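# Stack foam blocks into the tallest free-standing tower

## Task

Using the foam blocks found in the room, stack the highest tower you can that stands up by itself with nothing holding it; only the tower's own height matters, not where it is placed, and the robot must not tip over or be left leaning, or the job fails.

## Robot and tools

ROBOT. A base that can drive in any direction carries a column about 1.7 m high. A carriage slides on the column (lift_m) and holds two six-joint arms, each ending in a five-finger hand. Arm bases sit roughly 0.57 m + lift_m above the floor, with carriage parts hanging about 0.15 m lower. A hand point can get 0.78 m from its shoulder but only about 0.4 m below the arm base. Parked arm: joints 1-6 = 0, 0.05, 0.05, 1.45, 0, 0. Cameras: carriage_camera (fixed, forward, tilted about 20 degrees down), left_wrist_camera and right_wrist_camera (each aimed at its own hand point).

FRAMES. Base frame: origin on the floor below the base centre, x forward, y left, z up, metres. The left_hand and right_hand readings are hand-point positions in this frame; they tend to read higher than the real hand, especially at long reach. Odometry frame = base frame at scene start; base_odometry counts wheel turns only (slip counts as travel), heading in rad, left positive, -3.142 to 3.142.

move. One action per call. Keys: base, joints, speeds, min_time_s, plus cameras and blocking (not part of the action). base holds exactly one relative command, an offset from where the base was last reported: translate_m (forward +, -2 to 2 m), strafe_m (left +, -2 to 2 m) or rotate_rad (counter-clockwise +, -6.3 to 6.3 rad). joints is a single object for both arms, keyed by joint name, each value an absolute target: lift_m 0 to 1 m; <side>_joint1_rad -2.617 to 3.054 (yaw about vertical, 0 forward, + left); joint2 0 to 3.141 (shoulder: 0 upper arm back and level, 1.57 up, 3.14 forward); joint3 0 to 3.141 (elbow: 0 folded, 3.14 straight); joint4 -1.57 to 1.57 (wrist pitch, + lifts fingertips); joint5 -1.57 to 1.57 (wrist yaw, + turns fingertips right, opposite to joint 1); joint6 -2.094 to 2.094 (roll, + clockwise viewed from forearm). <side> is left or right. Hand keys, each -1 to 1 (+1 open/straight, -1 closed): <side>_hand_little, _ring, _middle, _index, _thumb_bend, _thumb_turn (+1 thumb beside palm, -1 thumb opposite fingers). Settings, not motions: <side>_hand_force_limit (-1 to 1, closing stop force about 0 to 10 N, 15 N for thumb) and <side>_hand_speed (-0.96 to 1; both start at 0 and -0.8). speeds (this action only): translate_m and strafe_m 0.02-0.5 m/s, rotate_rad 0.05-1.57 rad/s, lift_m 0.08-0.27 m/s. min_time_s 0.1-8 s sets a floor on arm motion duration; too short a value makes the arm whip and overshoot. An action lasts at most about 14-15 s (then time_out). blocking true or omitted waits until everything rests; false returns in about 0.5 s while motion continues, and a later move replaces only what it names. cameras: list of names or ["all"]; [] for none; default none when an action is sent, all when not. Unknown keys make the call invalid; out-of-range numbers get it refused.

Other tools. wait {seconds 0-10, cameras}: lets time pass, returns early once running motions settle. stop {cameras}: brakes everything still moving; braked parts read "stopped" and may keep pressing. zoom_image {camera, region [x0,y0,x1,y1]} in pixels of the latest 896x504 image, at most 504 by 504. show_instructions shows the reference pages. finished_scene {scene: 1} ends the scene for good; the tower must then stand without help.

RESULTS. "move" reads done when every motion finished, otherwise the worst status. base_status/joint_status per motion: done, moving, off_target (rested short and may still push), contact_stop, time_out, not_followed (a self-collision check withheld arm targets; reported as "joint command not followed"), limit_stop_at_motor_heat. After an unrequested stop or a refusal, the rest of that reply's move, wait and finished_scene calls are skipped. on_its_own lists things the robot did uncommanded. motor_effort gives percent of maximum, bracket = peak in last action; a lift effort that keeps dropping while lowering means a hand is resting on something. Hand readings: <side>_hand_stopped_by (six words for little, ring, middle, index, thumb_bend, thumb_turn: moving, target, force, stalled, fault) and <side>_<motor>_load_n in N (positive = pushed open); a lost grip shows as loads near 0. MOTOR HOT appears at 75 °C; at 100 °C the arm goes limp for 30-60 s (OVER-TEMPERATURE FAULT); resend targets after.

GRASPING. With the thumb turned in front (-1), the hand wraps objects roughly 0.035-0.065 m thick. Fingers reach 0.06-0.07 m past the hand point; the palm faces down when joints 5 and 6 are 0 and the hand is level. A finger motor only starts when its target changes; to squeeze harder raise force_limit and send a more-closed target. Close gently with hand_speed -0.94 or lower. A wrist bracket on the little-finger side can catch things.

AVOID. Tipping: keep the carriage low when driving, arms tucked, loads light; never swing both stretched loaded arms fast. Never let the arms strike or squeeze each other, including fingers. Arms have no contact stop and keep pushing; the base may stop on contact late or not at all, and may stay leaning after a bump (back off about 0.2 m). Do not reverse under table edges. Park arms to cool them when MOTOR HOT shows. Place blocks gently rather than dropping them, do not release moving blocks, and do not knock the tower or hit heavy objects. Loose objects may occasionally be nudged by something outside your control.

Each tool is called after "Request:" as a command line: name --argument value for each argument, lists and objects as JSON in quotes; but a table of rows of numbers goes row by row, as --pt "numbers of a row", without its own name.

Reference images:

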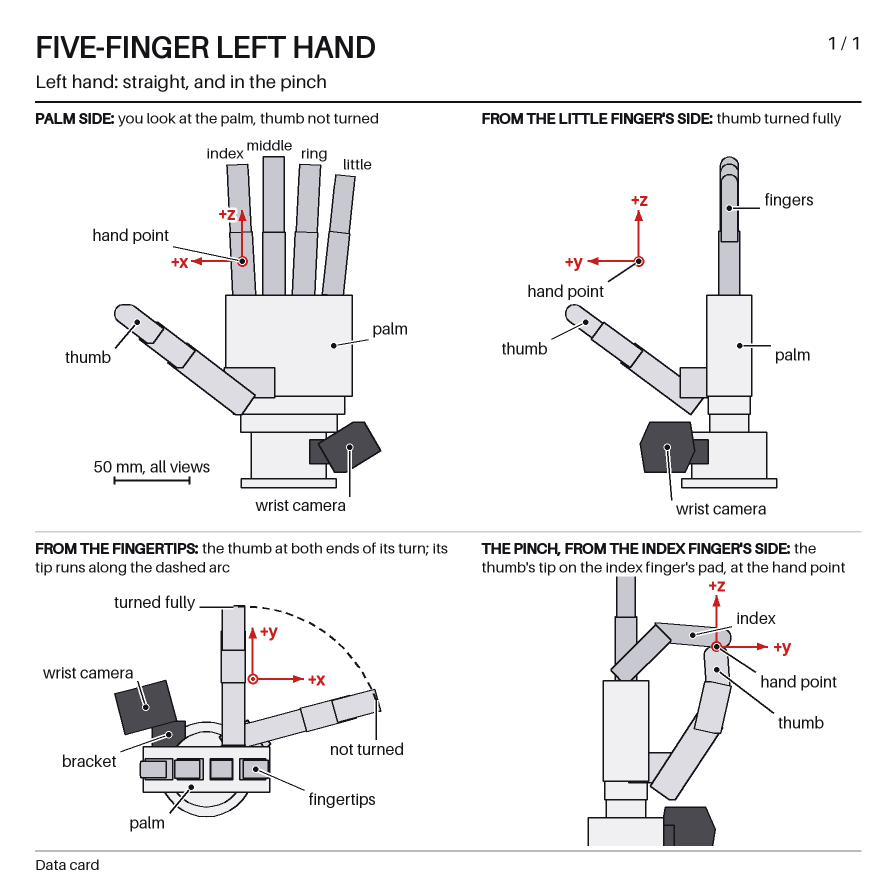

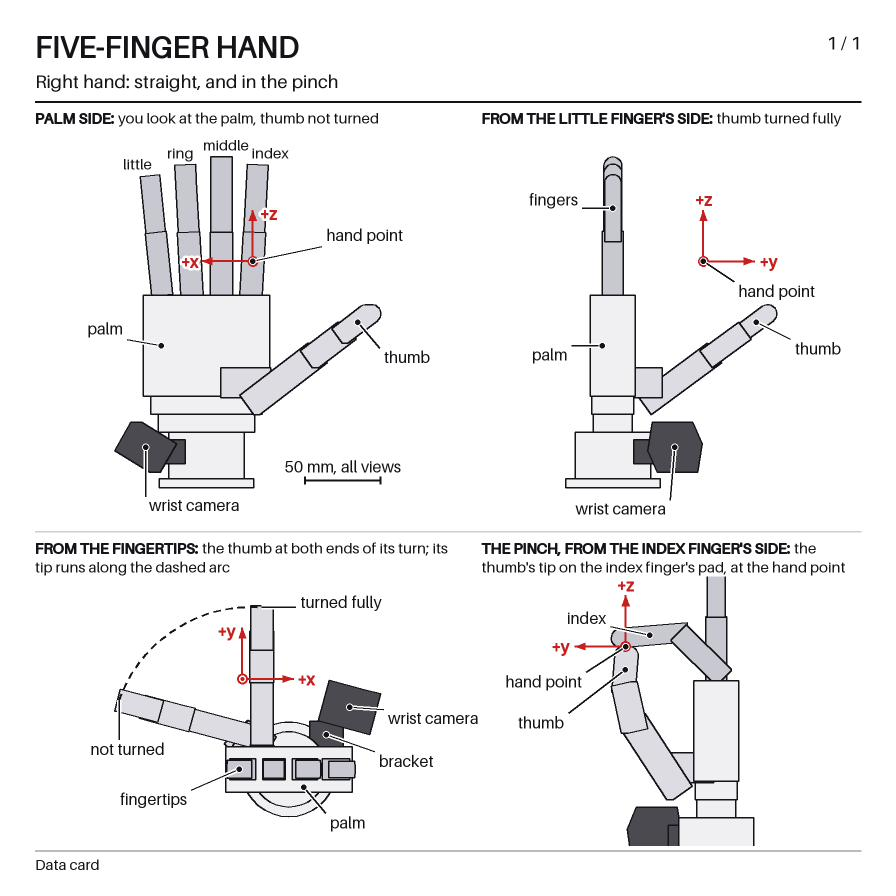

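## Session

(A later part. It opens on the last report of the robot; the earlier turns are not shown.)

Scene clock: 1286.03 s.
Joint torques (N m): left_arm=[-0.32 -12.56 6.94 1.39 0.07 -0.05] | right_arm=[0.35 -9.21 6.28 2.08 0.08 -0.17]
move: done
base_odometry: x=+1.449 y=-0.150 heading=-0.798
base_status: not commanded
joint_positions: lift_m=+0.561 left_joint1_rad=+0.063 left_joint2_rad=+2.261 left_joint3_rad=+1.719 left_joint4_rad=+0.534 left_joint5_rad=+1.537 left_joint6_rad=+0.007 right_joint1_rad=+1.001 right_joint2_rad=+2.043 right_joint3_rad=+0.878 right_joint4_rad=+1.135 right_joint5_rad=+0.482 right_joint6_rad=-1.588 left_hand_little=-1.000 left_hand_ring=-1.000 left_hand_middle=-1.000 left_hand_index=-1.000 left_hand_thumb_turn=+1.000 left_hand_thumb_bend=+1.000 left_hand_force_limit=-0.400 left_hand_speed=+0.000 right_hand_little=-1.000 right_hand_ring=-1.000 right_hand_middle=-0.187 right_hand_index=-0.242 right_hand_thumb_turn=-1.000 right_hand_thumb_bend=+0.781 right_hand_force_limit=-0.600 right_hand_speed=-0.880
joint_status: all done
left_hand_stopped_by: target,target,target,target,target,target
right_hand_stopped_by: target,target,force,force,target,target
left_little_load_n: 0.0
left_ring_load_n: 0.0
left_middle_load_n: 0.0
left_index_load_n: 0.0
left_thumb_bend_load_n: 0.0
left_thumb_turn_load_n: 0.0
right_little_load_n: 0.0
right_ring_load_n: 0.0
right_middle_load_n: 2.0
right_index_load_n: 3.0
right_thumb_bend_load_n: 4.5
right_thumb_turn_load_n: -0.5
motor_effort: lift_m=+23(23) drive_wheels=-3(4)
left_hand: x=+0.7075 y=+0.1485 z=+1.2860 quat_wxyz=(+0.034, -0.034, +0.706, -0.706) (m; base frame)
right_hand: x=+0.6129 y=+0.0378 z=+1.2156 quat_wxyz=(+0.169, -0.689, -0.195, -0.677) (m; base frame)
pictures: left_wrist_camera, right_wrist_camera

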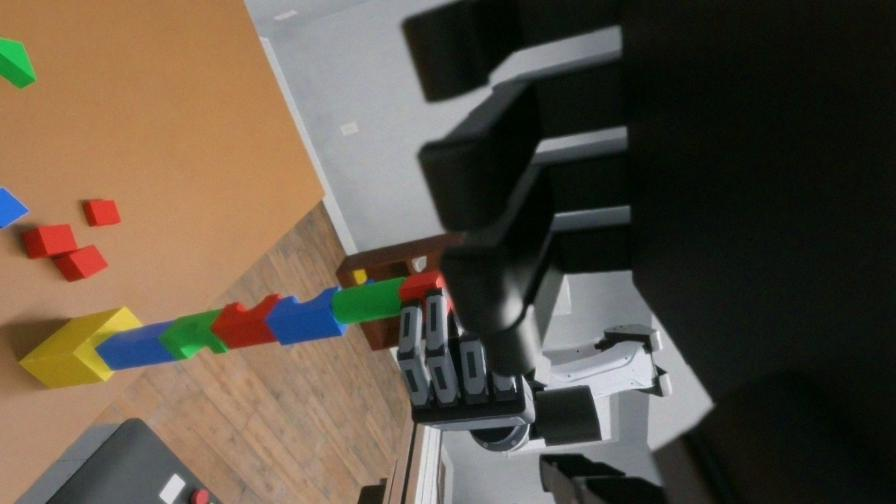

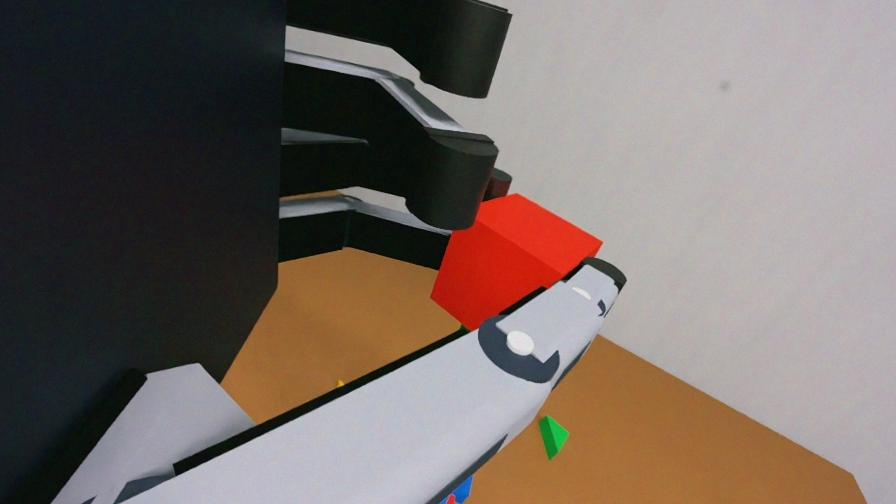

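Request:
move --joints '{"lift_m": 0.557}' --speeds '{"lift_m": 0.08}' --cameras '["left_wrist_camera", "right_wrist_camera"]'

Scene clock: 1295.73 s.
Joint torques (N m): left_arm=[-0.49 -12.75 6.93 1.42 0.07 -0.05] | right_arm=[0.27 -9.29 6.31 2 0.07 -0.13]
move: done
base_odometry: x=+1.449 y=-0.150 heading=-0.799
base_status: not commanded
joint_positions: lift_m=+0.557 left_joint1_rad=+0.063 left_joint2_rad=+2.262 left_joint3_rad=+1.719 left_joint4_rad=+0.533 left_joint5_rad=+1.537 left_joint6_rad=+0.007 right_joint1_rad=+1.001 right_joint2_rad=+2.043 right_joint3_rad=+0.878 right_joint4_rad=+1.142 right_joint5_rad=+0.482 right_joint6_rad=-1.592 left_hand_little=-1.000 left_hand_ring=-1.000 left_hand_middle=-1.000 left_hand_index=-1.000 left_hand_thumb_turn=+1.000 left_hand_thumb_bend=+1.000 left_hand_force_limit=-0.400 left_hand_speed=+0.000 right_hand_little=-1.000 right_hand_ring=-1.000 right_hand_middle=-0.187 right_hand_index=-0.242 right_hand_thumb_turn=-1.000 right_hand_thumb_bend=+0.781 right_hand_force_limit=-0.600 right_hand_speed=-0.880
joint_status: all done
left_hand_stopped_by: target,target,target,target,target,target
right_hand_stopped_by: target,target,force,force,target,target
left_little_load_n: 0.0
left_ring_load_n: 0.0
left_middle_load_n: 0.0
left_index_load_n: 0.0
left_thumb_bend_load_n: 0.0
left_thumb_turn_load_n: 0.0
right_little_load_n: 0.0
right_ring_load_n: 0.0
right_middle_load_n: 2.0
right_index_load_n: 3.0
right_thumb_bend_load_n: 4.5
right_thumb_turn_load_n: -0.5
motor_effort: lift_m=+22(24) drive_wheels=-4(4)
left_hand: x=+0.7075 y=+0.1486 z=+1.2814 quat_wxyz=(+0.033, -0.035, +0.706, -0.706) (m; base frame)
right_hand: x=+0.6131 y=+0.0379 z=+1.2133 quat_wxyz=(+0.169, -0.687, -0.194, -0.679) (m; base frame)
pictures: left_wrist_camera, right_wrist_camera

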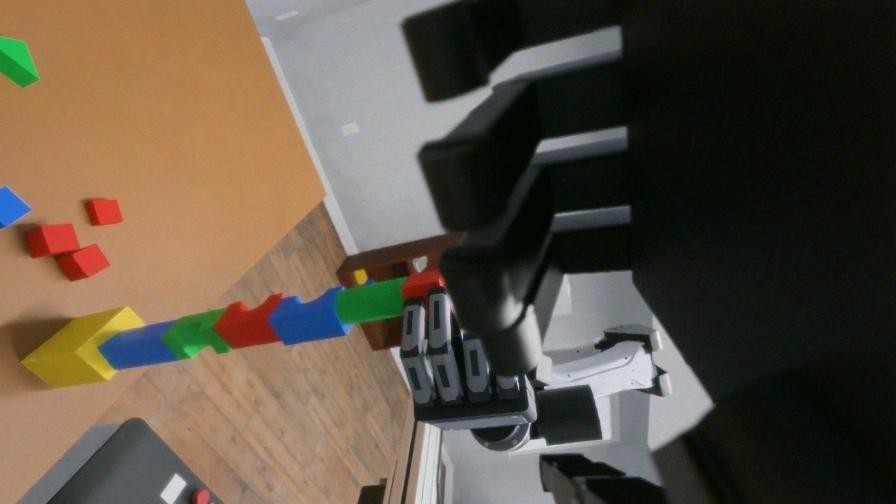

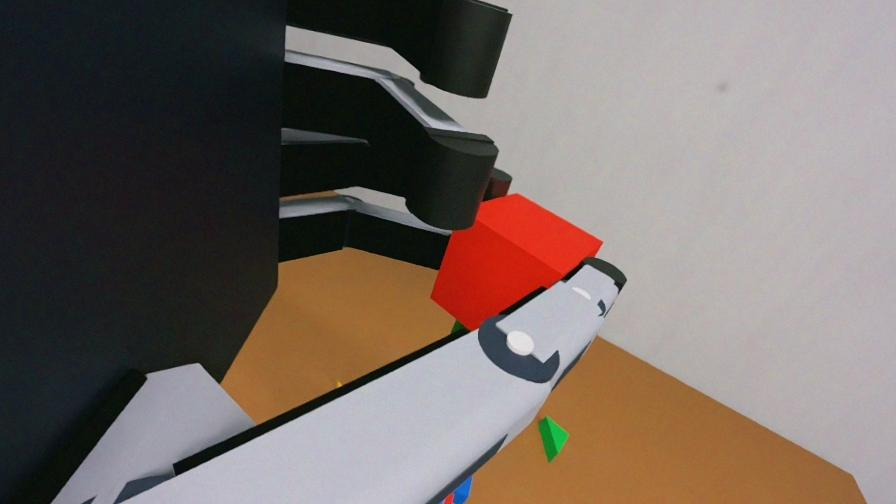

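Request:
move --joints '{"lift_m": 0.554}' --speeds '{"lift_m": 0.08}'

Request:
zoom_image --camera "left_wrist_camera" --region '[320, 230, 500, 350]'

Scene clock: 1296.60 s.
Joint torques (N m): left_arm=[-0.43 -12.57 7.04 1.43 0.04 -0.05] | right_arm=[0.32 -9.33 6.24 1.89 0.05 -0.09]
move: done
base_odometry: x=+1.449 y=-0.150 heading=-0.799
base_status: not commanded
joint_positions: lift_m=+0.554 left_joint1_rad=+0.063 left_joint2_rad=+2.262 left_joint3_rad=+1.719 left_joint4_rad=+0.533 left_joint5_rad=+1.537 left_joint6_rad=+0.007 right_joint1_rad=+1.001 right_joint2_rad=+2.043 right_joint3_rad=+0.878 right_joint4_rad=+1.149 right_joint5_rad=+0.482 right_joint6_rad=-1.597 left_hand_little=-1.000 left_hand_ring=-1.000 left_hand_middle=-1.000 left_hand_index=-1.000 left_hand_thumb_turn=+1.000 left_hand_thumb_bend=+1.000 left_hand_force_limit=-0.400 left_hand_speed=+0.000 right_hand_little=-1.000 right_hand_ring=-1.000 right_hand_middle=-0.187 right_hand_index=-0.242 right_hand_thumb_turn=-1.000 right_hand_thumb_bend=+0.781 right_hand_force_limit=-0.600 right_hand_speed=-0.880
joint_status: all done
left_hand_stopped_by: target,target,target,target,target,target
right_hand_stopped_by: target,target,force,force,target,target
left_little_load_n: 0.0
left_ring_load_n: 0.0
left_middle_load_n: 0.0
left_index_load_n: 0.0
left_thumb_bend_load_n: 0.0
left_thumb_turn_load_n: 0.0
right_little_load_n: 0.0
right_ring_load_n: 0.0
right_middle_load_n: 1.5
right_index_load_n: 3.5
right_thumb_bend_load_n: 4.5
right_thumb_turn_load_n: -1.5
motor_effort: lift_m=+21(23) drive_wheels=-3(4)
left_hand: x=+0.7075 y=+0.1486 z=+1.2785 quat_wxyz=(+0.033, -0.035, +0.706, -0.706) (m; base frame)
right_hand: x=+0.6133 y=+0.0380 z=+1.2121 quat_wxyz=(+0.169, -0.685, -0.194, -0.681) (m; base frame)
pictures: none

Scaled by 2.800 from the camera's 896x504 image, which has a finer 1280x720 frame.
This view is cut from an older image: the scene may have changed since it was taken.

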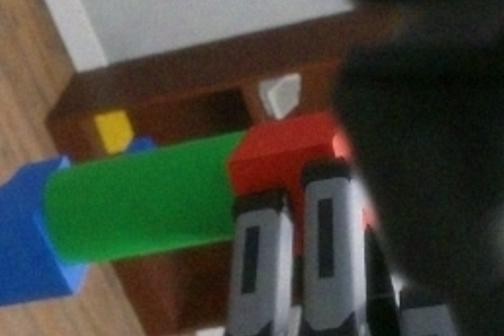

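Request:
move --joints '{"lift_m": 0.556}' --speeds '{"lift_m": 0.08}' --cameras '["left_wrist_camera", "right_wrist_camera"]'

Request:
zoom_image --camera "left_wrist_camera" --region '[320, 230, 500, 350]'

Request:
zoom_image --camera "right_wrist_camera" --region '[400, 170, 660, 370]'

Scene clock: 1297.93 s.
Joint torques (N m): left_arm=[-0.4 -12.72 6.99 1.4 0.09 -0.06] | right_arm=[0.25 -9.2 6.23 1.93 0.07 -0.09]
move: done
base_odometry: x=+1.449 y=-0.150 heading=-0.799
base_status: not commanded
joint_positions: lift_m=+0.556 left_joint1_rad=+0.063 left_joint2_rad=+2.262 left_joint3_rad=+1.719 left_joint4_rad=+0.535 left_joint5_rad=+1.537 left_joint6_rad=+0.007 right_joint1_rad=+1.001 right_joint2_rad=+2.043 right_joint3_rad=+0.878 right_joint4_rad=+1.147 right_joint5_rad=+0.482 right_joint6_rad=-1.597 left_hand_little=-1.000 left_hand_ring=-1.000 left_hand_middle=-1.000 left_hand_index=-1.000 left_hand_thumb_turn=+1.000 left_hand_thumb_bend=+1.000 left_hand_force_limit=-0.400 left_hand_speed=+0.000 right_hand_little=-1.000 right_hand_ring=-1.000 right_hand_middle=-0.187 right_hand_index=-0.242 right_hand_thumb_turn=-1.000 right_hand_thumb_bend=+0.781 right_hand_force_limit=-0.600 right_hand_speed=-0.880
joint_status: all done
left_hand_stopped_by: target,target,target,target,target,target
right_hand_stopped_by: target,target,force,force,target,target
left_little_load_n: 0.0
left_ring_load_n: 0.0
left_middle_load_n: 0.0
left_index_load_n: 0.0
left_thumb_bend_load_n: 0.0
left_thumb_turn_load_n: 0.0
right_little_load_n: 0.0
right_ring_load_n: 0.0
right_middle_load_n: 2.0
right_index_load_n: 3.0
right_thumb_bend_load_n: 4.0
right_thumb_turn_load_n: -1.0
motor_effort: lift_m=+27(30) drive_wheels=-3(4)
left_hand: x=+0.7076 y=+0.1486 z=+1.2800 quat_wxyz=(+0.034, -0.035, +0.706, -0.706) (m; base frame)
right_hand: x=+0.6133 y=+0.0380 z=+1.2133 quat_wxyz=(+0.169, -0.685, -0.195, -0.681) (m; base frame)
pictures: left_wrist_camera, right_wrist_camera

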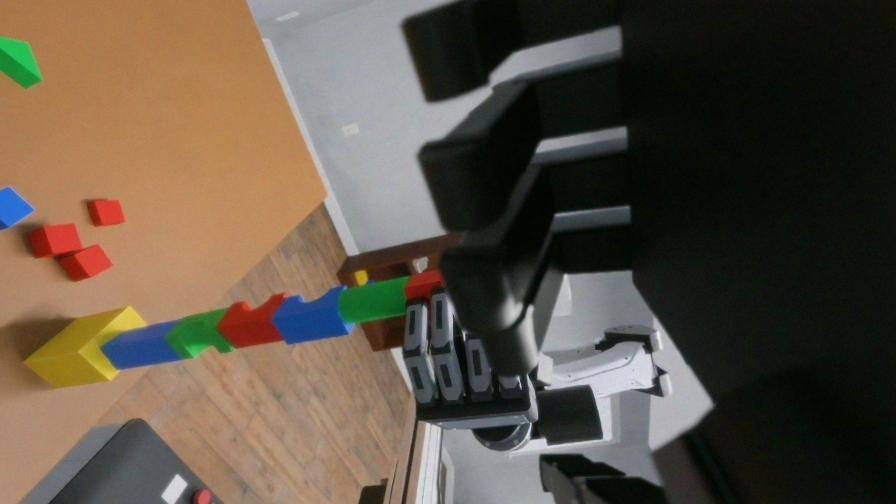

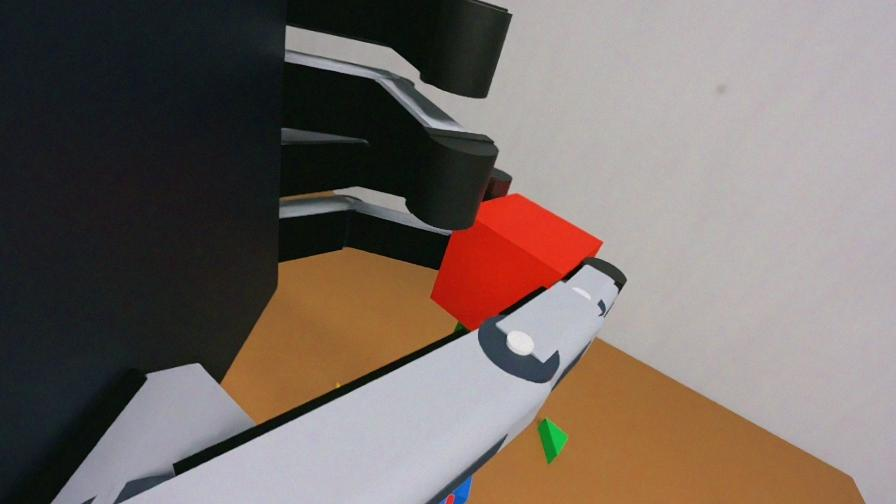

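Scaled by 2.800 from the camera's 896x504 image, which has a finer 1280x720 frame.

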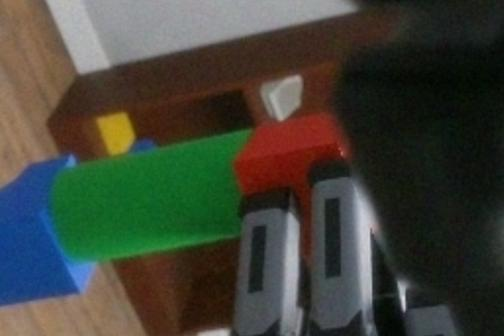

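Scaled by 1.938 from the camera's 896x504 image, which has a finer 1280x720 frame.

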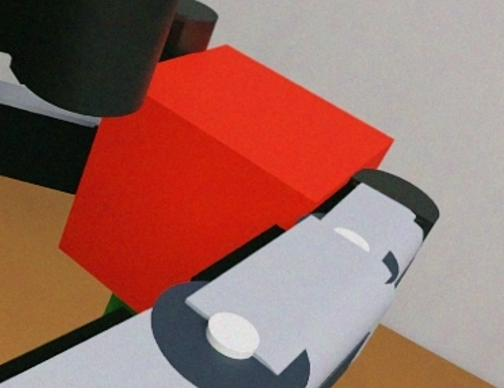

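Request:
move --joints '{"right_hand_speed": -0.92, "right_hand_index": -0.19, "right_hand_middle": -0.14, "right_hand_thumb_bend": 0.84}' --cameras '["left_wrist_camera", "right_wrist_camera"]'

Request:
zoom_image --camera "left_wrist_camera" --region '[320, 230, 500, 350]'

Request:
zoom_image --camera "right_wrist_camera" --region '[400, 170, 660, 370]'

Scene clock: 1301.00 s.
Joint torques (N m): left_arm=[-0.42 -12.67 7.04 1.41 0.07 -0.05] | right_arm=[0.28 -9.2 6.26 1.95 0.08 -0.09]
move: done
base_odometry: x=+1.449 y=-0.150 heading=-0.799
base_status: not commanded
joint_positions: lift_m=+0.556 left_joint1_rad=+0.063 left_joint2_rad=+2.262 left_joint3_rad=+1.719 left_joint4_rad=+0.535 left_joint5_rad=+1.537 left_joint6_rad=+0.007 right_joint1_rad=+1.001 right_joint2_rad=+2.043 right_joint3_rad=+0.878 right_joint4_rad=+1.147 right_joint5_rad=+0.482 right_joint6_rad=-1.597 left_hand_little=-1.000 left_hand_ring=-1.000 left_hand_middle=-1.000 left_hand_index=-1.000 left_hand_thumb_turn=+1.000 left_hand_thumb_bend=+1.000 left_hand_force_limit=-0.400 left_hand_speed=+0.000 right_hand_little=-1.000 right_hand_ring=-1.000 right_hand_middle=-0.140 right_hand_index=-0.190 right_hand_thumb_turn=-1.000 right_hand_thumb_bend=+0.840 right_hand_force_limit=-0.600 right_hand_speed=-0.920
joint_status: all done
left_hand_stopped_by: target,target,target,target,target,target
right_hand_stopped_by: target,target,target,target,target,target
left_little_load_n: 0.0
left_ring_load_n: 0.0
left_middle_load_n: 0.0
left_index_load_n: 0.0
left_thumb_bend_load_n: 0.0
left_thumb_turn_load_n: 0.0
right_little_load_n: 0.0
right_ring_load_n: 0.0
right_middle_load_n: 0.0
right_index_load_n: 0.0
right_thumb_bend_load_n: 0.0
right_thumb_turn_load_n: 0.0
motor_effort: lift_m=+27(28) drive_wheels=-3(4)
left_hand: x=+0.7076 y=+0.1486 z=+1.2800 quat_wxyz=(+0.034, -0.035, +0.706, -0.706) (m; base frame)
right_hand: x=+0.6133 y=+0.0380 z=+1.2133 quat_wxyz=(+0.169, -0.685, -0.195, -0.681) (m; base frame)
pictures: left_wrist_camera, right_wrist_camera

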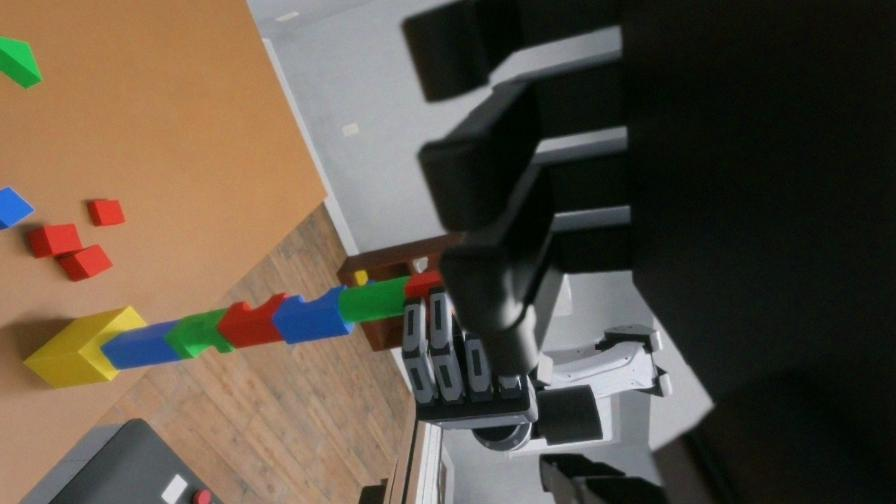

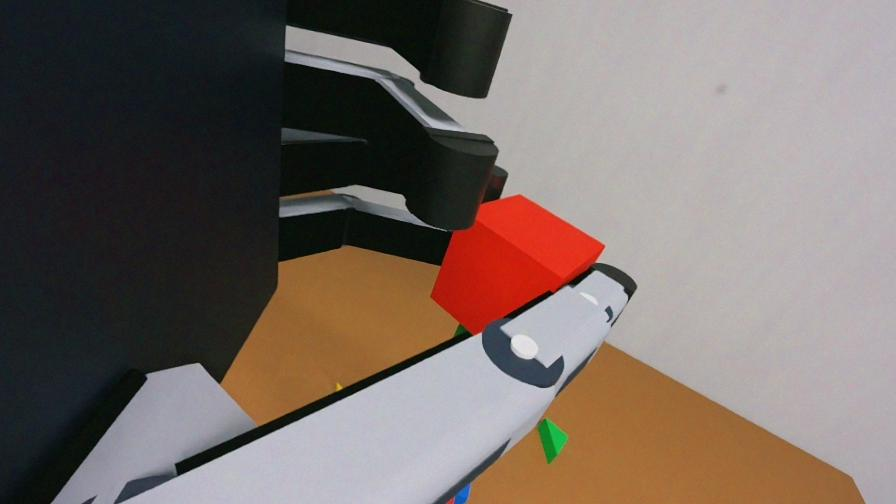

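Scaled by 2.800 from the camera's 896x504 image, which has a finer 1280x720 frame.

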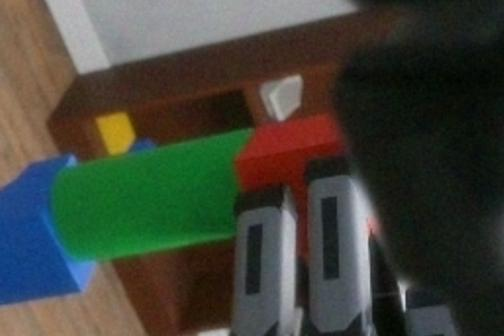

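Scaled by 1.938 from the camera's 896x504 image, which has a finer 1280x720 frame.

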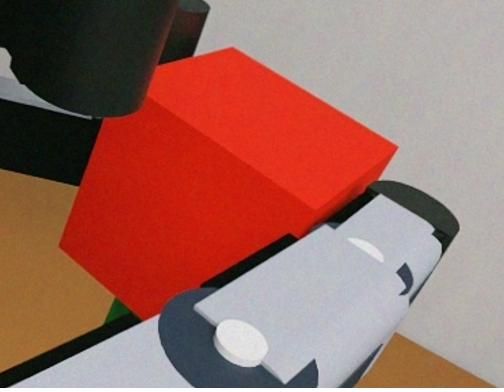

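Request:
move --joints '{"right_hand_speed": -0.85, "right_hand_index": 0.1, "right_hand_middle": 0.1, "right_hand_thumb_bend": 1.0}'

Request:
move --joints '{"left_joint1_rad": 0.38, "left_joint2_rad": 2.263, "left_joint3_rad": 1.732, "left_joint4_rad": 0.531, "left_joint5_rad": 1.1, "left_joint6_rad": 0.0}' --min_time_s 1.5 --cameras '["right_wrist_camera"]'

Request:
move --joints '{"left_joint1_rad": 0.3, "left_joint2_rad": 1.4, "left_joint3_rad": 1.0, "left_joint4_rad": 0.4, "left_joint5_rad": 0.5, "left_joint6_rad": 0.0}' --min_time_s 2

Request:
move --joints '{"left_joint1_rad": 0.0, "left_joint2_rad": 0.05, "left_joint3_rad": 0.05, "left_joint4_rad": 1.45, "left_joint5_rad": 0.0, "left_joint6_rad": 0.0, "right_hand_speed": -0.7, "right_hand_index": 1.0, "right_hand_middle": 1.0}' --min_time_s 2 --cameras '["right_wrist_camera"]'

Scene clock: 1304.03 s.
Joint torques (N m): left_arm=[-0.42 -12.66 7.05 1.41 0.07 -0.06] | right_arm=[0.24 -9.31 6.34 1.95 0.05 -0.07]
move: done
base_odometry: x=+1.449 y=-0.150 heading=-0.799
base_status: not commanded
joint_positions: lift_m=+0.556 left_joint1_rad=+0.063 left_joint2_rad=+2.262 left_joint3_rad=+1.719 left_joint4_rad=+0.535 left_joint5_rad=+1.537 left_joint6_rad=+0.007 right_joint1_rad=+1.001 right_joint2_rad=+2.043 right_joint3_rad=+0.878 right_joint4_rad=+1.147 right_joint5_rad=+0.482 right_joint6_rad=-1.597 left_hand_little=-1.000 left_hand_ring=-1.000 left_hand_middle=-1.000 left_hand_index=-1.000 left_hand_thumb_turn=+1.000 left_hand_thumb_bend=+1.000 left_hand_force_limit=-0.400 left_hand_speed=+0.000 right_hand_little=-1.000 right_hand_ring=-1.000 right_hand_middle=+0.100 right_hand_index=+0.100 right_hand_thumb_turn=-1.000 right_hand_thumb_bend=+1.000 right_hand_force_limit=-0.600 right_hand_speed=-0.850
joint_status: all done
left_hand_stopped_by: target,target,target,target,target,target
right_hand_stopped_by: target,target,target,target,target,target
left_little_load_n: 0.0
left_ring_load_n: 0.0
left_middle_load_n: 0.0
left_index_load_n: 0.0
left_thumb_bend_load_n: 0.0
left_thumb_turn_load_n: -0.5
right_little_load_n: 0.0
right_ring_load_n: 0.0
right_middle_load_n: 0.0
right_index_load_n: 0.0
right_thumb_bend_load_n: 0.0
right_thumb_turn_load_n: 0.5
motor_effort: lift_m=+27(28) drive_wheels=-3(4)
left_hand: x=+0.7076 y=+0.1486 z=+1.2800 quat_wxyz=(+0.034, -0.035, +0.706, -0.706) (m; base frame)
right_hand: x=+0.6133 y=+0.0380 z=+1.2133 quat_wxyz=(+0.169, -0.685, -0.195, -0.681) (m; base frame)
pictures: none

Scene clock: 1305.87 s.
Joint torques (N m): left_arm=[0.44 -13.01 7.32 1.8 -0.04 -0.06] | right_arm=[0.23 -9.31 6.28 1.93 0.1 -0.1]
move: done
base_odometry: x=+1.449 y=-0.150 heading=-0.799
base_status: not commanded
joint_positions: lift_m=+0.556 left_joint1_rad=+0.375 left_joint2_rad=+2.262 left_joint3_rad=+1.719 left_joint4_rad=+0.535 left_joint5_rad=+1.109 left_joint6_rad=+0.007 right_joint1_rad=+1.001 right_joint2_rad=+2.043 right_joint3_rad=+0.878 right_joint4_rad=+1.147 right_joint5_rad=+0.482 right_joint6_rad=-1.597 left_hand_little=-1.000 left_hand_ring=-1.000 left_hand_middle=-1.000 left_hand_index=-1.000 left_hand_thumb_turn=+1.000 left_hand_thumb_bend=+1.000 left_hand_force_limit=-0.400 left_hand_speed=+0.000 right_hand_little=-1.000 right_hand_ring=-1.000 right_hand_middle=+0.100 right_hand_index=+0.100 right_hand_thumb_turn=-1.000 right_hand_thumb_bend=+1.000 right_hand_force_limit=-0.600 right_hand_speed=-0.850
joint_status: all done
left_hand_stopped_by: target,target,target,target,target,target
right_hand_stopped_by: target,target,target,target,target,target
left_little_load_n: 0.0
left_ring_load_n: 0.0
left_middle_load_n: 0.0
left_index_load_n: 0.0
left_thumb_bend_load_n: 0.0
left_thumb_turn_load_n: 0.0
right_little_load_n: 0.0
right_ring_load_n: 0.0
right_middle_load_n: 0.0
right_index_load_n: 0.0
right_thumb_bend_load_n: 0.0
right_thumb_turn_load_n: 0.5
motor_effort: lift_m=+28(28) drive_wheels=-4(4)
left_hand: x=+0.8089 y=+0.3450 z=+1.2794 quat_wxyz=(+0.287, -0.288, +0.647, -0.645) (m; base frame)
right_hand: x=+0.6133 y=+0.0380 z=+1.2133 quat_wxyz=(+0.169, -0.685, -0.195, -0.681) (m; base frame)
pictures: right_wrist_camera

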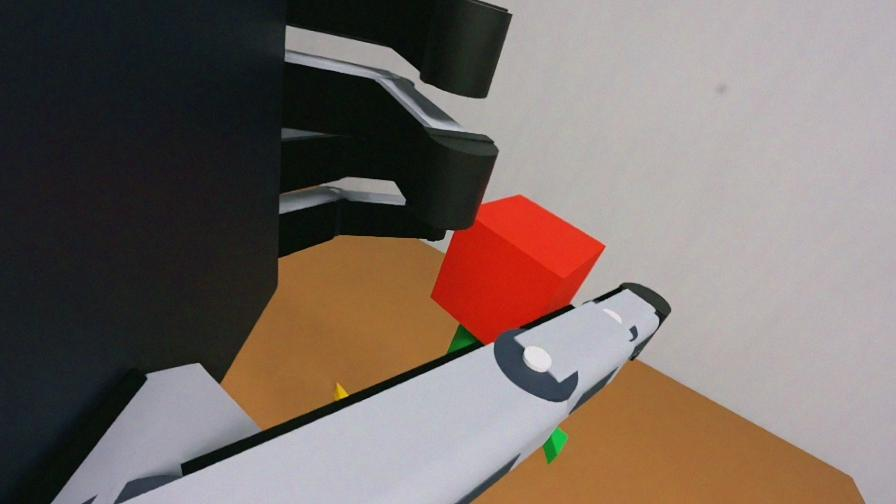

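Scene clock: 1308.17 s.
Joint torques (N m): left_arm=[-0.65 -7.73 5.5 2.08 -0.04 -0.06] | right_arm=[0.23 -9.22 6.27 1.94 0.09 -0.08]
move: done
base_odometry: x=+1.449 y=-0.150 heading=-0.799
base_status: not commanded
joint_positions: lift_m=+0.556 left_joint1_rad=+0.308 left_joint2_rad=+1.418 left_joint3_rad=+1.016 left_joint4_rad=+0.418 left_joint5_rad=+0.509 left_joint6_rad=+0.007 right_joint1_rad=+1.001 right_joint2_rad=+2.043 right_joint3_rad=+0.878 right_joint4_rad=+1.147 right_joint5_rad=+0.482 right_joint6_rad=-1.597 left_hand_little=-1.000 left_hand_ring=-1.000 left_hand_middle=-1.000 left_hand_index=-1.000 left_hand_thumb_turn=+1.000 left_hand_thumb_bend=+1.000 left_hand_force_limit=-0.400 left_hand_speed=+0.000 right_hand_little=-1.000 right_hand_ring=-1.000 right_hand_middle=+0.100 right_hand_index=+0.100 right_hand_thumb_turn=-1.000 right_hand_thumb_bend=+1.000 right_hand_force_limit=-0.600 right_hand_speed=-0.850
joint_status: all done
left_hand_stopped_by: target,target,target,target,target,target
right_hand_stopped_by: target,target,target,target,target,target
left_little_load_n: 0.0
left_ring_load_n: 0.0
left_middle_load_n: 0.0
left_index_load_n: 0.0
left_thumb_bend_load_n: 0.0
left_thumb_turn_load_n: -0.5
right_little_load_n: 0.0
right_ring_load_n: 0.0
right_middle_load_n: 0.0
right_index_load_n: 0.0
right_thumb_bend_load_n: 0.0
right_thumb_turn_load_n: 0.5
motor_effort: lift_m=+26(29) drive_wheels=-4(4)
left_hand: x=+0.6911 y=+0.3366 z=+1.3759 quat_wxyz=(+0.454, -0.440, +0.547, -0.548) (m; base frame)
right_hand: x=+0.6133 y=+0.0380 z=+1.2133 quat_wxyz=(+0.169, -0.685, -0.195, -0.681) (m; base frame)
pictures: none

Scene clock: 1310.53 s.
Joint torques (N m): left_arm=[-0.66 3.18 3.82 0.18 -0.07 -0.05] | right_arm=[0.27 -9.18 6.3 1.93 0.08 -0.07]
move: done
base_odometry: x=+1.449 y=-0.150 heading=-0.799
base_status: not commanded
joint_positions: lift_m=+0.556 left_joint1_rad=+0.008 left_joint2_rad=+0.058 left_joint3_rad=+0.063 left_joint4_rad=+1.438 left_joint5_rad=+0.008 left_joint6_rad=+0.007 right_joint1_rad=+1.001 right_joint2_rad=+2.043 right_joint3_rad=+0.878 right_joint4_rad=+1.147 right_joint5_rad=+0.482 right_joint6_rad=-1.597 left_hand_little=-1.000 left_hand_ring=-1.000 left_hand_middle=-1.000 left_hand_index=-1.000 left_hand_thumb_turn=+1.000 left_hand_thumb_bend=+1.000 left_hand_force_limit=-0.400 left_hand_speed=+0.000 right_hand_little=-1.000 right_hand_ring=-1.000 right_hand_middle=+1.000 right_hand_index=+1.000 right_hand_thumb_turn=-1.000 right_hand_thumb_bend=+1.000 right_hand_force_limit=-0.600 right_hand_speed=-0.700
joint_status: all done
left_hand_stopped_by: target,target,target,target,target,target
right_hand_stopped_by: target,target,target,target,target,target
left_little_load_n: 0.0
left_ring_load_n: 0.0
left_middle_load_n: 0.0
left_index_load_n: 0.0
left_thumb_bend_load_n: 0.0
left_thumb_turn_load_n: 0.0
right_little_load_n: 0.0
right_ring_load_n: 0.0
right_middle_load_n: 0.0
right_index_load_n: 0.0
right_thumb_bend_load_n: 0.0
right_thumb_turn_load_n: 0.5
motor_effort: lift_m=+28(28) drive_wheels=-3(4)
left_hand: x=+0.3128 y=+0.2820 z=+1.5472 quat_wxyz=(+0.711, -0.042, +0.048, -0.701) (m; base frame)
right_hand: x=+0.6133 y=+0.0379 z=+1.2133 quat_wxyz=(+0.169, -0.685, -0.195, -0.681) (m; base frame)
pictures: right_wrist_camera

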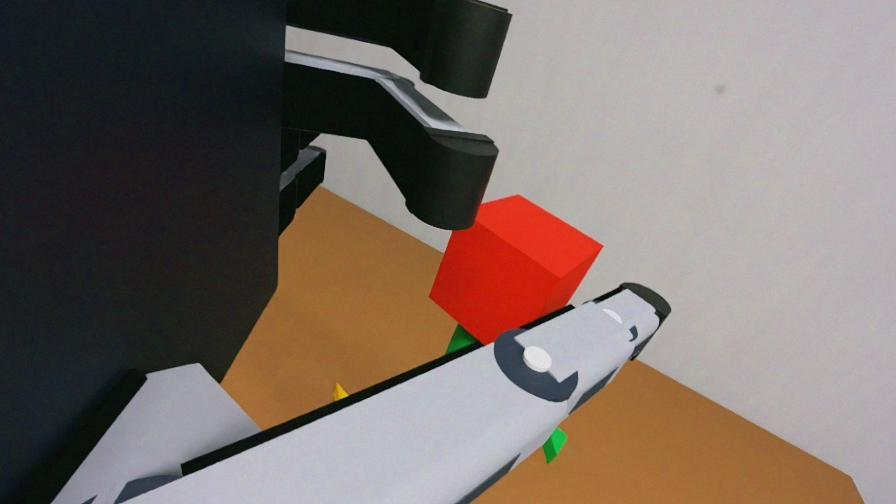

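Request:
move --base '{"translate_m": -0.13}' --speeds '{"translate_m": 0.05}' --cameras '["right_wrist_camera", "carriage_camera"]'

Request:
move --joints '{"lift_m": 0.72}'

Request:
move --joints '{"right_joint1_rad": 0.2, "right_joint2_rad": 1.4, "right_joint3_rad": 0.9, "right_joint4_rad": 0.5, "right_joint5_rad": 0.0, "right_joint6_rad": -1.0}' --min_time_s 2.5

Request:
move --joints '{"right_joint1_rad": 0.0, "right_joint2_rad": 0.05, "right_joint3_rad": 0.05, "right_joint4_rad": 1.45, "right_joint5_rad": 0.0, "right_joint6_rad": 0.0}' --min_time_s 2

Request:
move --base '{"translate_m": 0.23}' --speeds '{"translate_m": 0.15}' --joints '{"lift_m": 0.7}' --cameras '["carriage_camera"]'

Request:
zoom_image --camera "carriage_camera" --region '[360, 80, 560, 420]'

Scene clock: 1316.73 s.
Joint torques (N m): left_arm=[-0.69 3.17 3.81 0.07 -0.08 -0.05] | right_arm=[0.01 -9.25 6.3 1.97 0.06 -0.08]
move: done
base_odometry: x=+1.359 y=-0.057 heading=-0.798
base_status: done
joint_positions: lift_m=+0.556 left_joint1_rad=+0.008 left_joint2_rad=+0.058 left_joint3_rad=+0.063 left_joint4_rad=+1.445 left_joint5_rad=+0.007 left_joint6_rad=+0.007 right_joint1_rad=+1.005 right_joint2_rad=+2.043 right_joint3_rad=+0.878 right_joint4_rad=+1.147 right_joint5_rad=+0.482 right_joint6_rad=-1.597 left_hand_little=-1.000 left_hand_ring=-1.000 left_hand_middle=-1.000 left_hand_index=-1.000 left_hand_thumb_turn=+1.000 left_hand_thumb_bend=+1.000 left_hand_force_limit=-0.400 left_hand_speed=+0.000 right_hand_little=-1.000 right_hand_ring=-1.000 right_hand_middle=+1.000 right_hand_index=+1.000 right_hand_thumb_turn=-1.000 right_hand_thumb_bend=+1.000 right_hand_force_limit=-0.600 right_hand_speed=-0.700
joint_status: not commanded
left_hand_stopped_by: target,target,target,target,target,target
right_hand_stopped_by: target,target,target,target,target,target
left_little_load_n: 0.0
left_ring_load_n: 0.0
left_middle_load_n: 0.0
left_index_load_n: 0.0
left_thumb_bend_load_n: 0.0
left_thumb_turn_load_n: 0.0
right_little_load_n: 0.0
right_ring_load_n: 0.0
right_middle_load_n: 0.0
right_index_load_n: 0.0
right_thumb_bend_load_n: 0.0
right_thumb_turn_load_n: 0.0
motor_effort: lift_m=+27(28) drive_wheels=-5(8)
left_hand: x=+0.3113 y=+0.2823 z=+1.5477 quat_wxyz=(+0.711, -0.040, +0.045, -0.701) (m; base frame)
right_hand: x=+0.6122 y=+0.0390 z=+1.2132 quat_wxyz=(+0.169, -0.685, -0.196, -0.681) (m; base frame)
pictures: carriage_camera, right_wrist_camera

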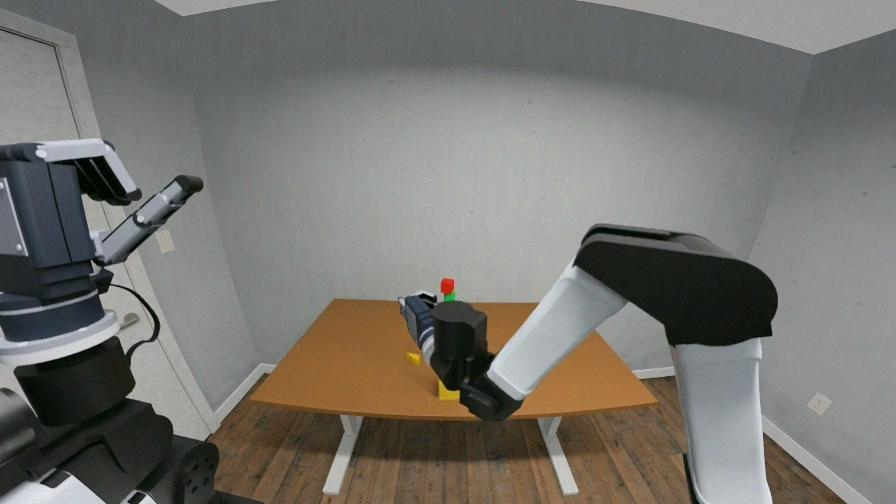

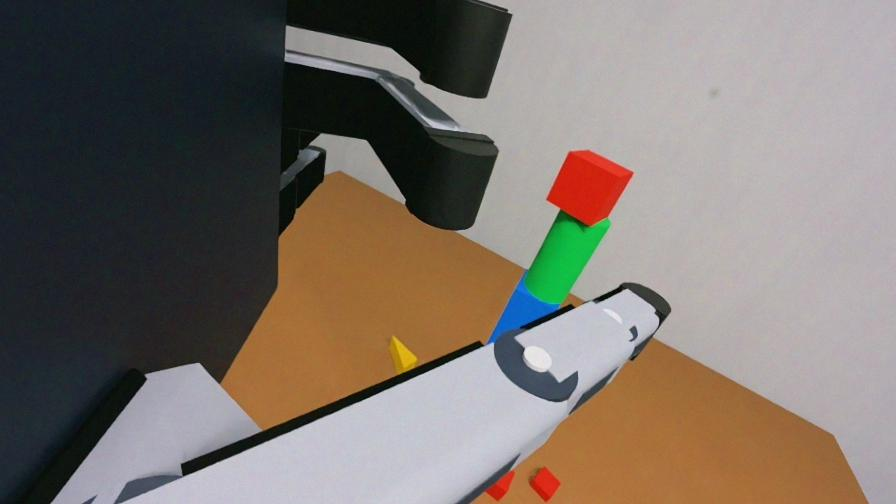

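Scene clock: 1317.93 s.
Joint torques (N m): left_arm=[-0.66 3.48 4.27 0.08 -0.07 -0.05] | right_arm=[0.03 -9.18 6.3 2 0.07 -0.07]
move: done
base_odometry: x=+1.359 y=-0.057 heading=-0.798
base_status: not commanded
joint_positions: lift_m=+0.720 left_joint1_rad=+0.008 left_joint2_rad=+0.055 left_joint3_rad=+0.058 left_joint4_rad=+1.445 left_joint5_rad=+0.006 left_joint6_rad=+0.007 right_joint1_rad=+1.005 right_joint2_rad=+2.043 right_joint3_rad=+0.878 right_joint4_rad=+1.141 right_joint5_rad=+0.482 right_joint6_rad=-1.597 left_hand_little=-1.000 left_hand_ring=-1.000 left_hand_middle=-1.000 left_hand_index=-1.000 left_hand_thumb_turn=+1.000 left_hand_thumb_bend=+1.000 left_hand_force_limit=-0.400 left_hand_speed=+0.000 right_hand_little=-1.000 right_hand_ring=-1.000 right_hand_middle=+1.000 right_hand_index=+1.000 right_hand_thumb_turn=-1.000 right_hand_thumb_bend=+1.000 right_hand_force_limit=-0.600 right_hand_speed=-0.700
joint_status: all done
left_hand_stopped_by: target,target,target,target,target,target
right_hand_stopped_by: target,target,target,target,target,target
left_little_load_n: 0.0
left_ring_load_n: 0.0
left_middle_load_n: 0.0
left_index_load_n: 0.0
left_thumb_bend_load_n: 0.0
left_thumb_turn_load_n: 0.0
right_little_load_n: 0.0
right_ring_load_n: 0.0
right_middle_load_n: 0.0
right_index_load_n: 0.0
right_thumb_bend_load_n: 0.0
right_thumb_turn_load_n: 0.5
motor_effort: lift_m=+27(34) drive_wheels=-4(5)
left_hand: x=+0.3117 y=+0.2824 z=+1.7103 quat_wxyz=(+0.711, -0.041, +0.046, -0.701) (m; base frame)
right_hand: x=+0.6121 y=+0.0389 z=+1.3761 quat_wxyz=(+0.168, -0.687, -0.197, -0.679) (m; base frame)
pictures: none

Scene clock: 1320.73 s.
Joint torques (N m): left_arm=[-0.66 3.47 4.29 0.07 -0.07 -0.04] | right_arm=[-0.92 -7.45 10.1 2.03 -0.13 -0.03]
move: done
base_odometry: x=+1.359 y=-0.057 heading=-0.798
base_status: not commanded
joint_positions: lift_m=+0.720 left_joint1_rad=+0.008 left_joint2_rad=+0.055 left_joint3_rad=+0.058 left_joint4_rad=+1.445 left_joint5_rad=+0.006 left_joint6_rad=+0.007 right_joint1_rad=+0.207 right_joint2_rad=+1.420 right_joint3_rad=+0.878 right_joint4_rad=+0.515 right_joint5_rad=+0.012 right_joint6_rad=-1.008 left_hand_little=-1.000 left_hand_ring=-1.000 left_hand_middle=-1.000 left_hand_index=-1.000 left_hand_thumb_turn=+1.000 left_hand_thumb_bend=+1.000 left_hand_force_limit=-0.400 left_hand_speed=+0.000 right_hand_little=-1.000 right_hand_ring=-1.000 right_hand_middle=+1.000 right_hand_index=+1.000 right_hand_thumb_turn=-1.000 right_hand_thumb_bend=+1.000 right_hand_force_limit=-0.600 right_hand_speed=-0.700
joint_status: all done
left_hand_stopped_by: target,target,target,target,target,target
right_hand_stopped_by: target,target,target,target,target,target
left_little_load_n: 0.0
left_ring_load_n: 0.0
left_middle_load_n: 0.0
left_index_load_n: 0.0
left_thumb_bend_load_n: 0.0
left_thumb_turn_load_n: -0.5
right_little_load_n: 0.0
right_ring_load_n: 0.0
right_middle_load_n: 0.0
right_index_load_n: 0.0
right_thumb_bend_load_n: 0.0
right_thumb_turn_load_n: 0.0
motor_effort: lift_m=+26(27) drive_wheels=-4(4)
left_hand: x=+0.3117 y=+0.2824 z=+1.7103 quat_wxyz=(+0.711, -0.041, +0.046, -0.701) (m; base frame)
right_hand: x=+0.7019 y=-0.2493 z=+1.4975 quat_wxyz=(+0.258, -0.704, +0.131, -0.648) (m; base frame)
pictures: none

Scene clock: 1323.13 s.
Joint torques (N m): left_arm=[-0.66 3.49 4.3 0.08 -0.07 -0.04] | right_arm=[-0.94 2.24 5.09 0.13 -0.12 -0.01]
move: done
base_odometry: x=+1.359 y=-0.057 heading=-0.798
base_status: not commanded
joint_positions: lift_m=+0.720 left_joint1_rad=+0.008 left_joint2_rad=+0.055 left_joint3_rad=+0.058 left_joint4_rad=+1.445 left_joint5_rad=+0.006 left_joint6_rad=+0.007 right_joint1_rad=+0.008 right_joint2_rad=+0.058 right_joint3_rad=+0.058 right_joint4_rad=+1.436 right_joint5_rad=+0.009 right_joint6_rad=-0.009 left_hand_little=-1.000 left_hand_ring=-1.000 left_hand_middle=-1.000 left_hand_index=-1.000 left_hand_thumb_turn=+1.000 left_hand_thumb_bend=+1.000 left_hand_force_limit=-0.400 left_hand_speed=+0.000 right_hand_little=-1.000 right_hand_ring=-1.000 right_hand_middle=+1.000 right_hand_index=+1.000 right_hand_thumb_turn=-1.000 right_hand_thumb_bend=+1.000 right_hand_force_limit=-0.600 right_hand_speed=-0.700
joint_status: all done
left_hand_stopped_by: target,target,target,target,target,target
right_hand_stopped_by: target,target,target,target,target,target
left_little_load_n: 0.0
left_ring_load_n: 0.0
left_middle_load_n: 0.0
left_index_load_n: 0.0
left_thumb_bend_load_n: 0.0
left_thumb_turn_load_n: 0.0
right_little_load_n: 0.0
right_ring_load_n: 0.0
right_middle_load_n: 0.0
right_index_load_n: 0.0
right_thumb_bend_load_n: 0.0
right_thumb_turn_load_n: 0.0
motor_effort: lift_m=+25(28) drive_wheels=+1(4)
left_hand: x=+0.3117 y=+0.2825 z=+1.7104 quat_wxyz=(+0.711, -0.041, +0.046, -0.701) (m; base frame)
right_hand: x=+0.3147 y=-0.2839 z=+1.7097 quat_wxyz=(+0.705, -0.045, +0.050, -0.706) (m; base frame)
pictures: none

Scene clock: 1325.57 s.
Joint torques (N m): left_arm=[-0.65 3.55 4.27 0.02 -0.07 -0.05] | right_arm=[-0.99 2.58 5.53 -0.02 -0.1 -0.01]
move: done
base_odometry: x=+1.519 y=-0.222 heading=-0.797
base_status: done
joint_positions: lift_m=+0.700 left_joint1_rad=+0.008 left_joint2_rad=+0.054 left_joint3_rad=+0.058 left_joint4_rad=+1.449 left_joint5_rad=+0.006 left_joint6_rad=+0.007 right_joint1_rad=+0.008 right_joint2_rad=+0.054 right_joint3_rad=+0.053 right_joint4_rad=+1.447 right_joint5_rad=+0.008 right_joint6_rad=-0.007 left_hand_little=-1.000 left_hand_ring=-1.000 left_hand_middle=-1.000 left_hand_index=-1.000 left_hand_thumb_turn=+1.000 left_hand_thumb_bend=+1.000 left_hand_force_limit=-0.400 left_hand_speed=+0.000 right_hand_little=-1.000 right_hand_ring=-1.000 right_hand_middle=+1.000 right_hand_index=+1.000 right_hand_thumb_turn=-1.000 right_hand_thumb_bend=+1.000 right_hand_force_limit=-0.600 right_hand_speed=-0.700
joint_status: all done
left_hand_stopped_by: target,target,target,target,target,target
right_hand_stopped_by: target,target,target,target,target,target
left_little_load_n: 0.0
left_ring_load_n: 0.0
left_middle_load_n: 0.0
left_index_load_n: 0.0
left_thumb_bend_load_n: 0.0
left_thumb_turn_load_n: 0.0
right_little_load_n: 0.0
right_ring_load_n: 0.0
right_middle_load_n: 0.0
right_index_load_n: 0.0
right_thumb_bend_load_n: 0.0
right_thumb_turn_load_n: 0.0
motor_effort: lift_m=+23(25) drive_wheels=-5(10)
left_hand: x=+0.3103 y=+0.2825 z=+1.6912 quat_wxyz=(+0.711, -0.040, +0.043, -0.701) (m; base frame)
right_hand: x=+0.3119 y=-0.2838 z=+1.6897 quat_wxyz=(+0.706, -0.041, +0.047, -0.706) (m; base frame)
pictures: carriage_camera

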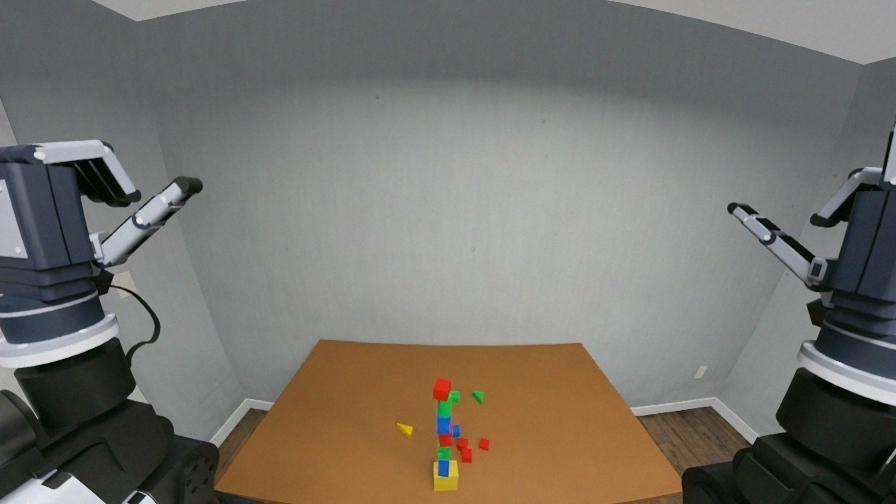

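Scaled by 1.482 from the camera's 896x504 image, which has a finer 1280x720 frame.

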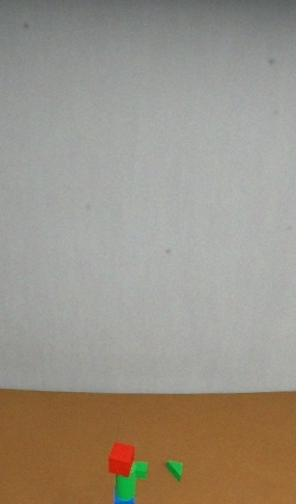

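Request:
zoom_image --camera "carriage_camera" --region '[400, 370, 510, 504]'

Scaled by 3.761 from the camera's 896x504 image, which has a finer 1280x720 frame.

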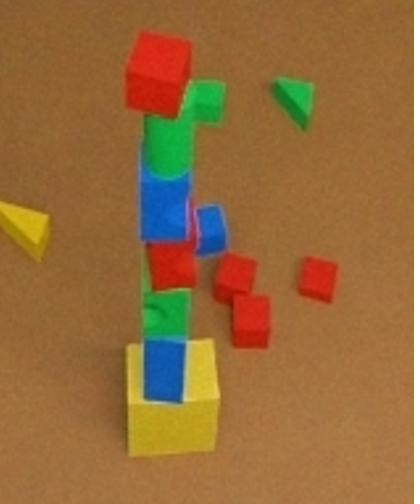

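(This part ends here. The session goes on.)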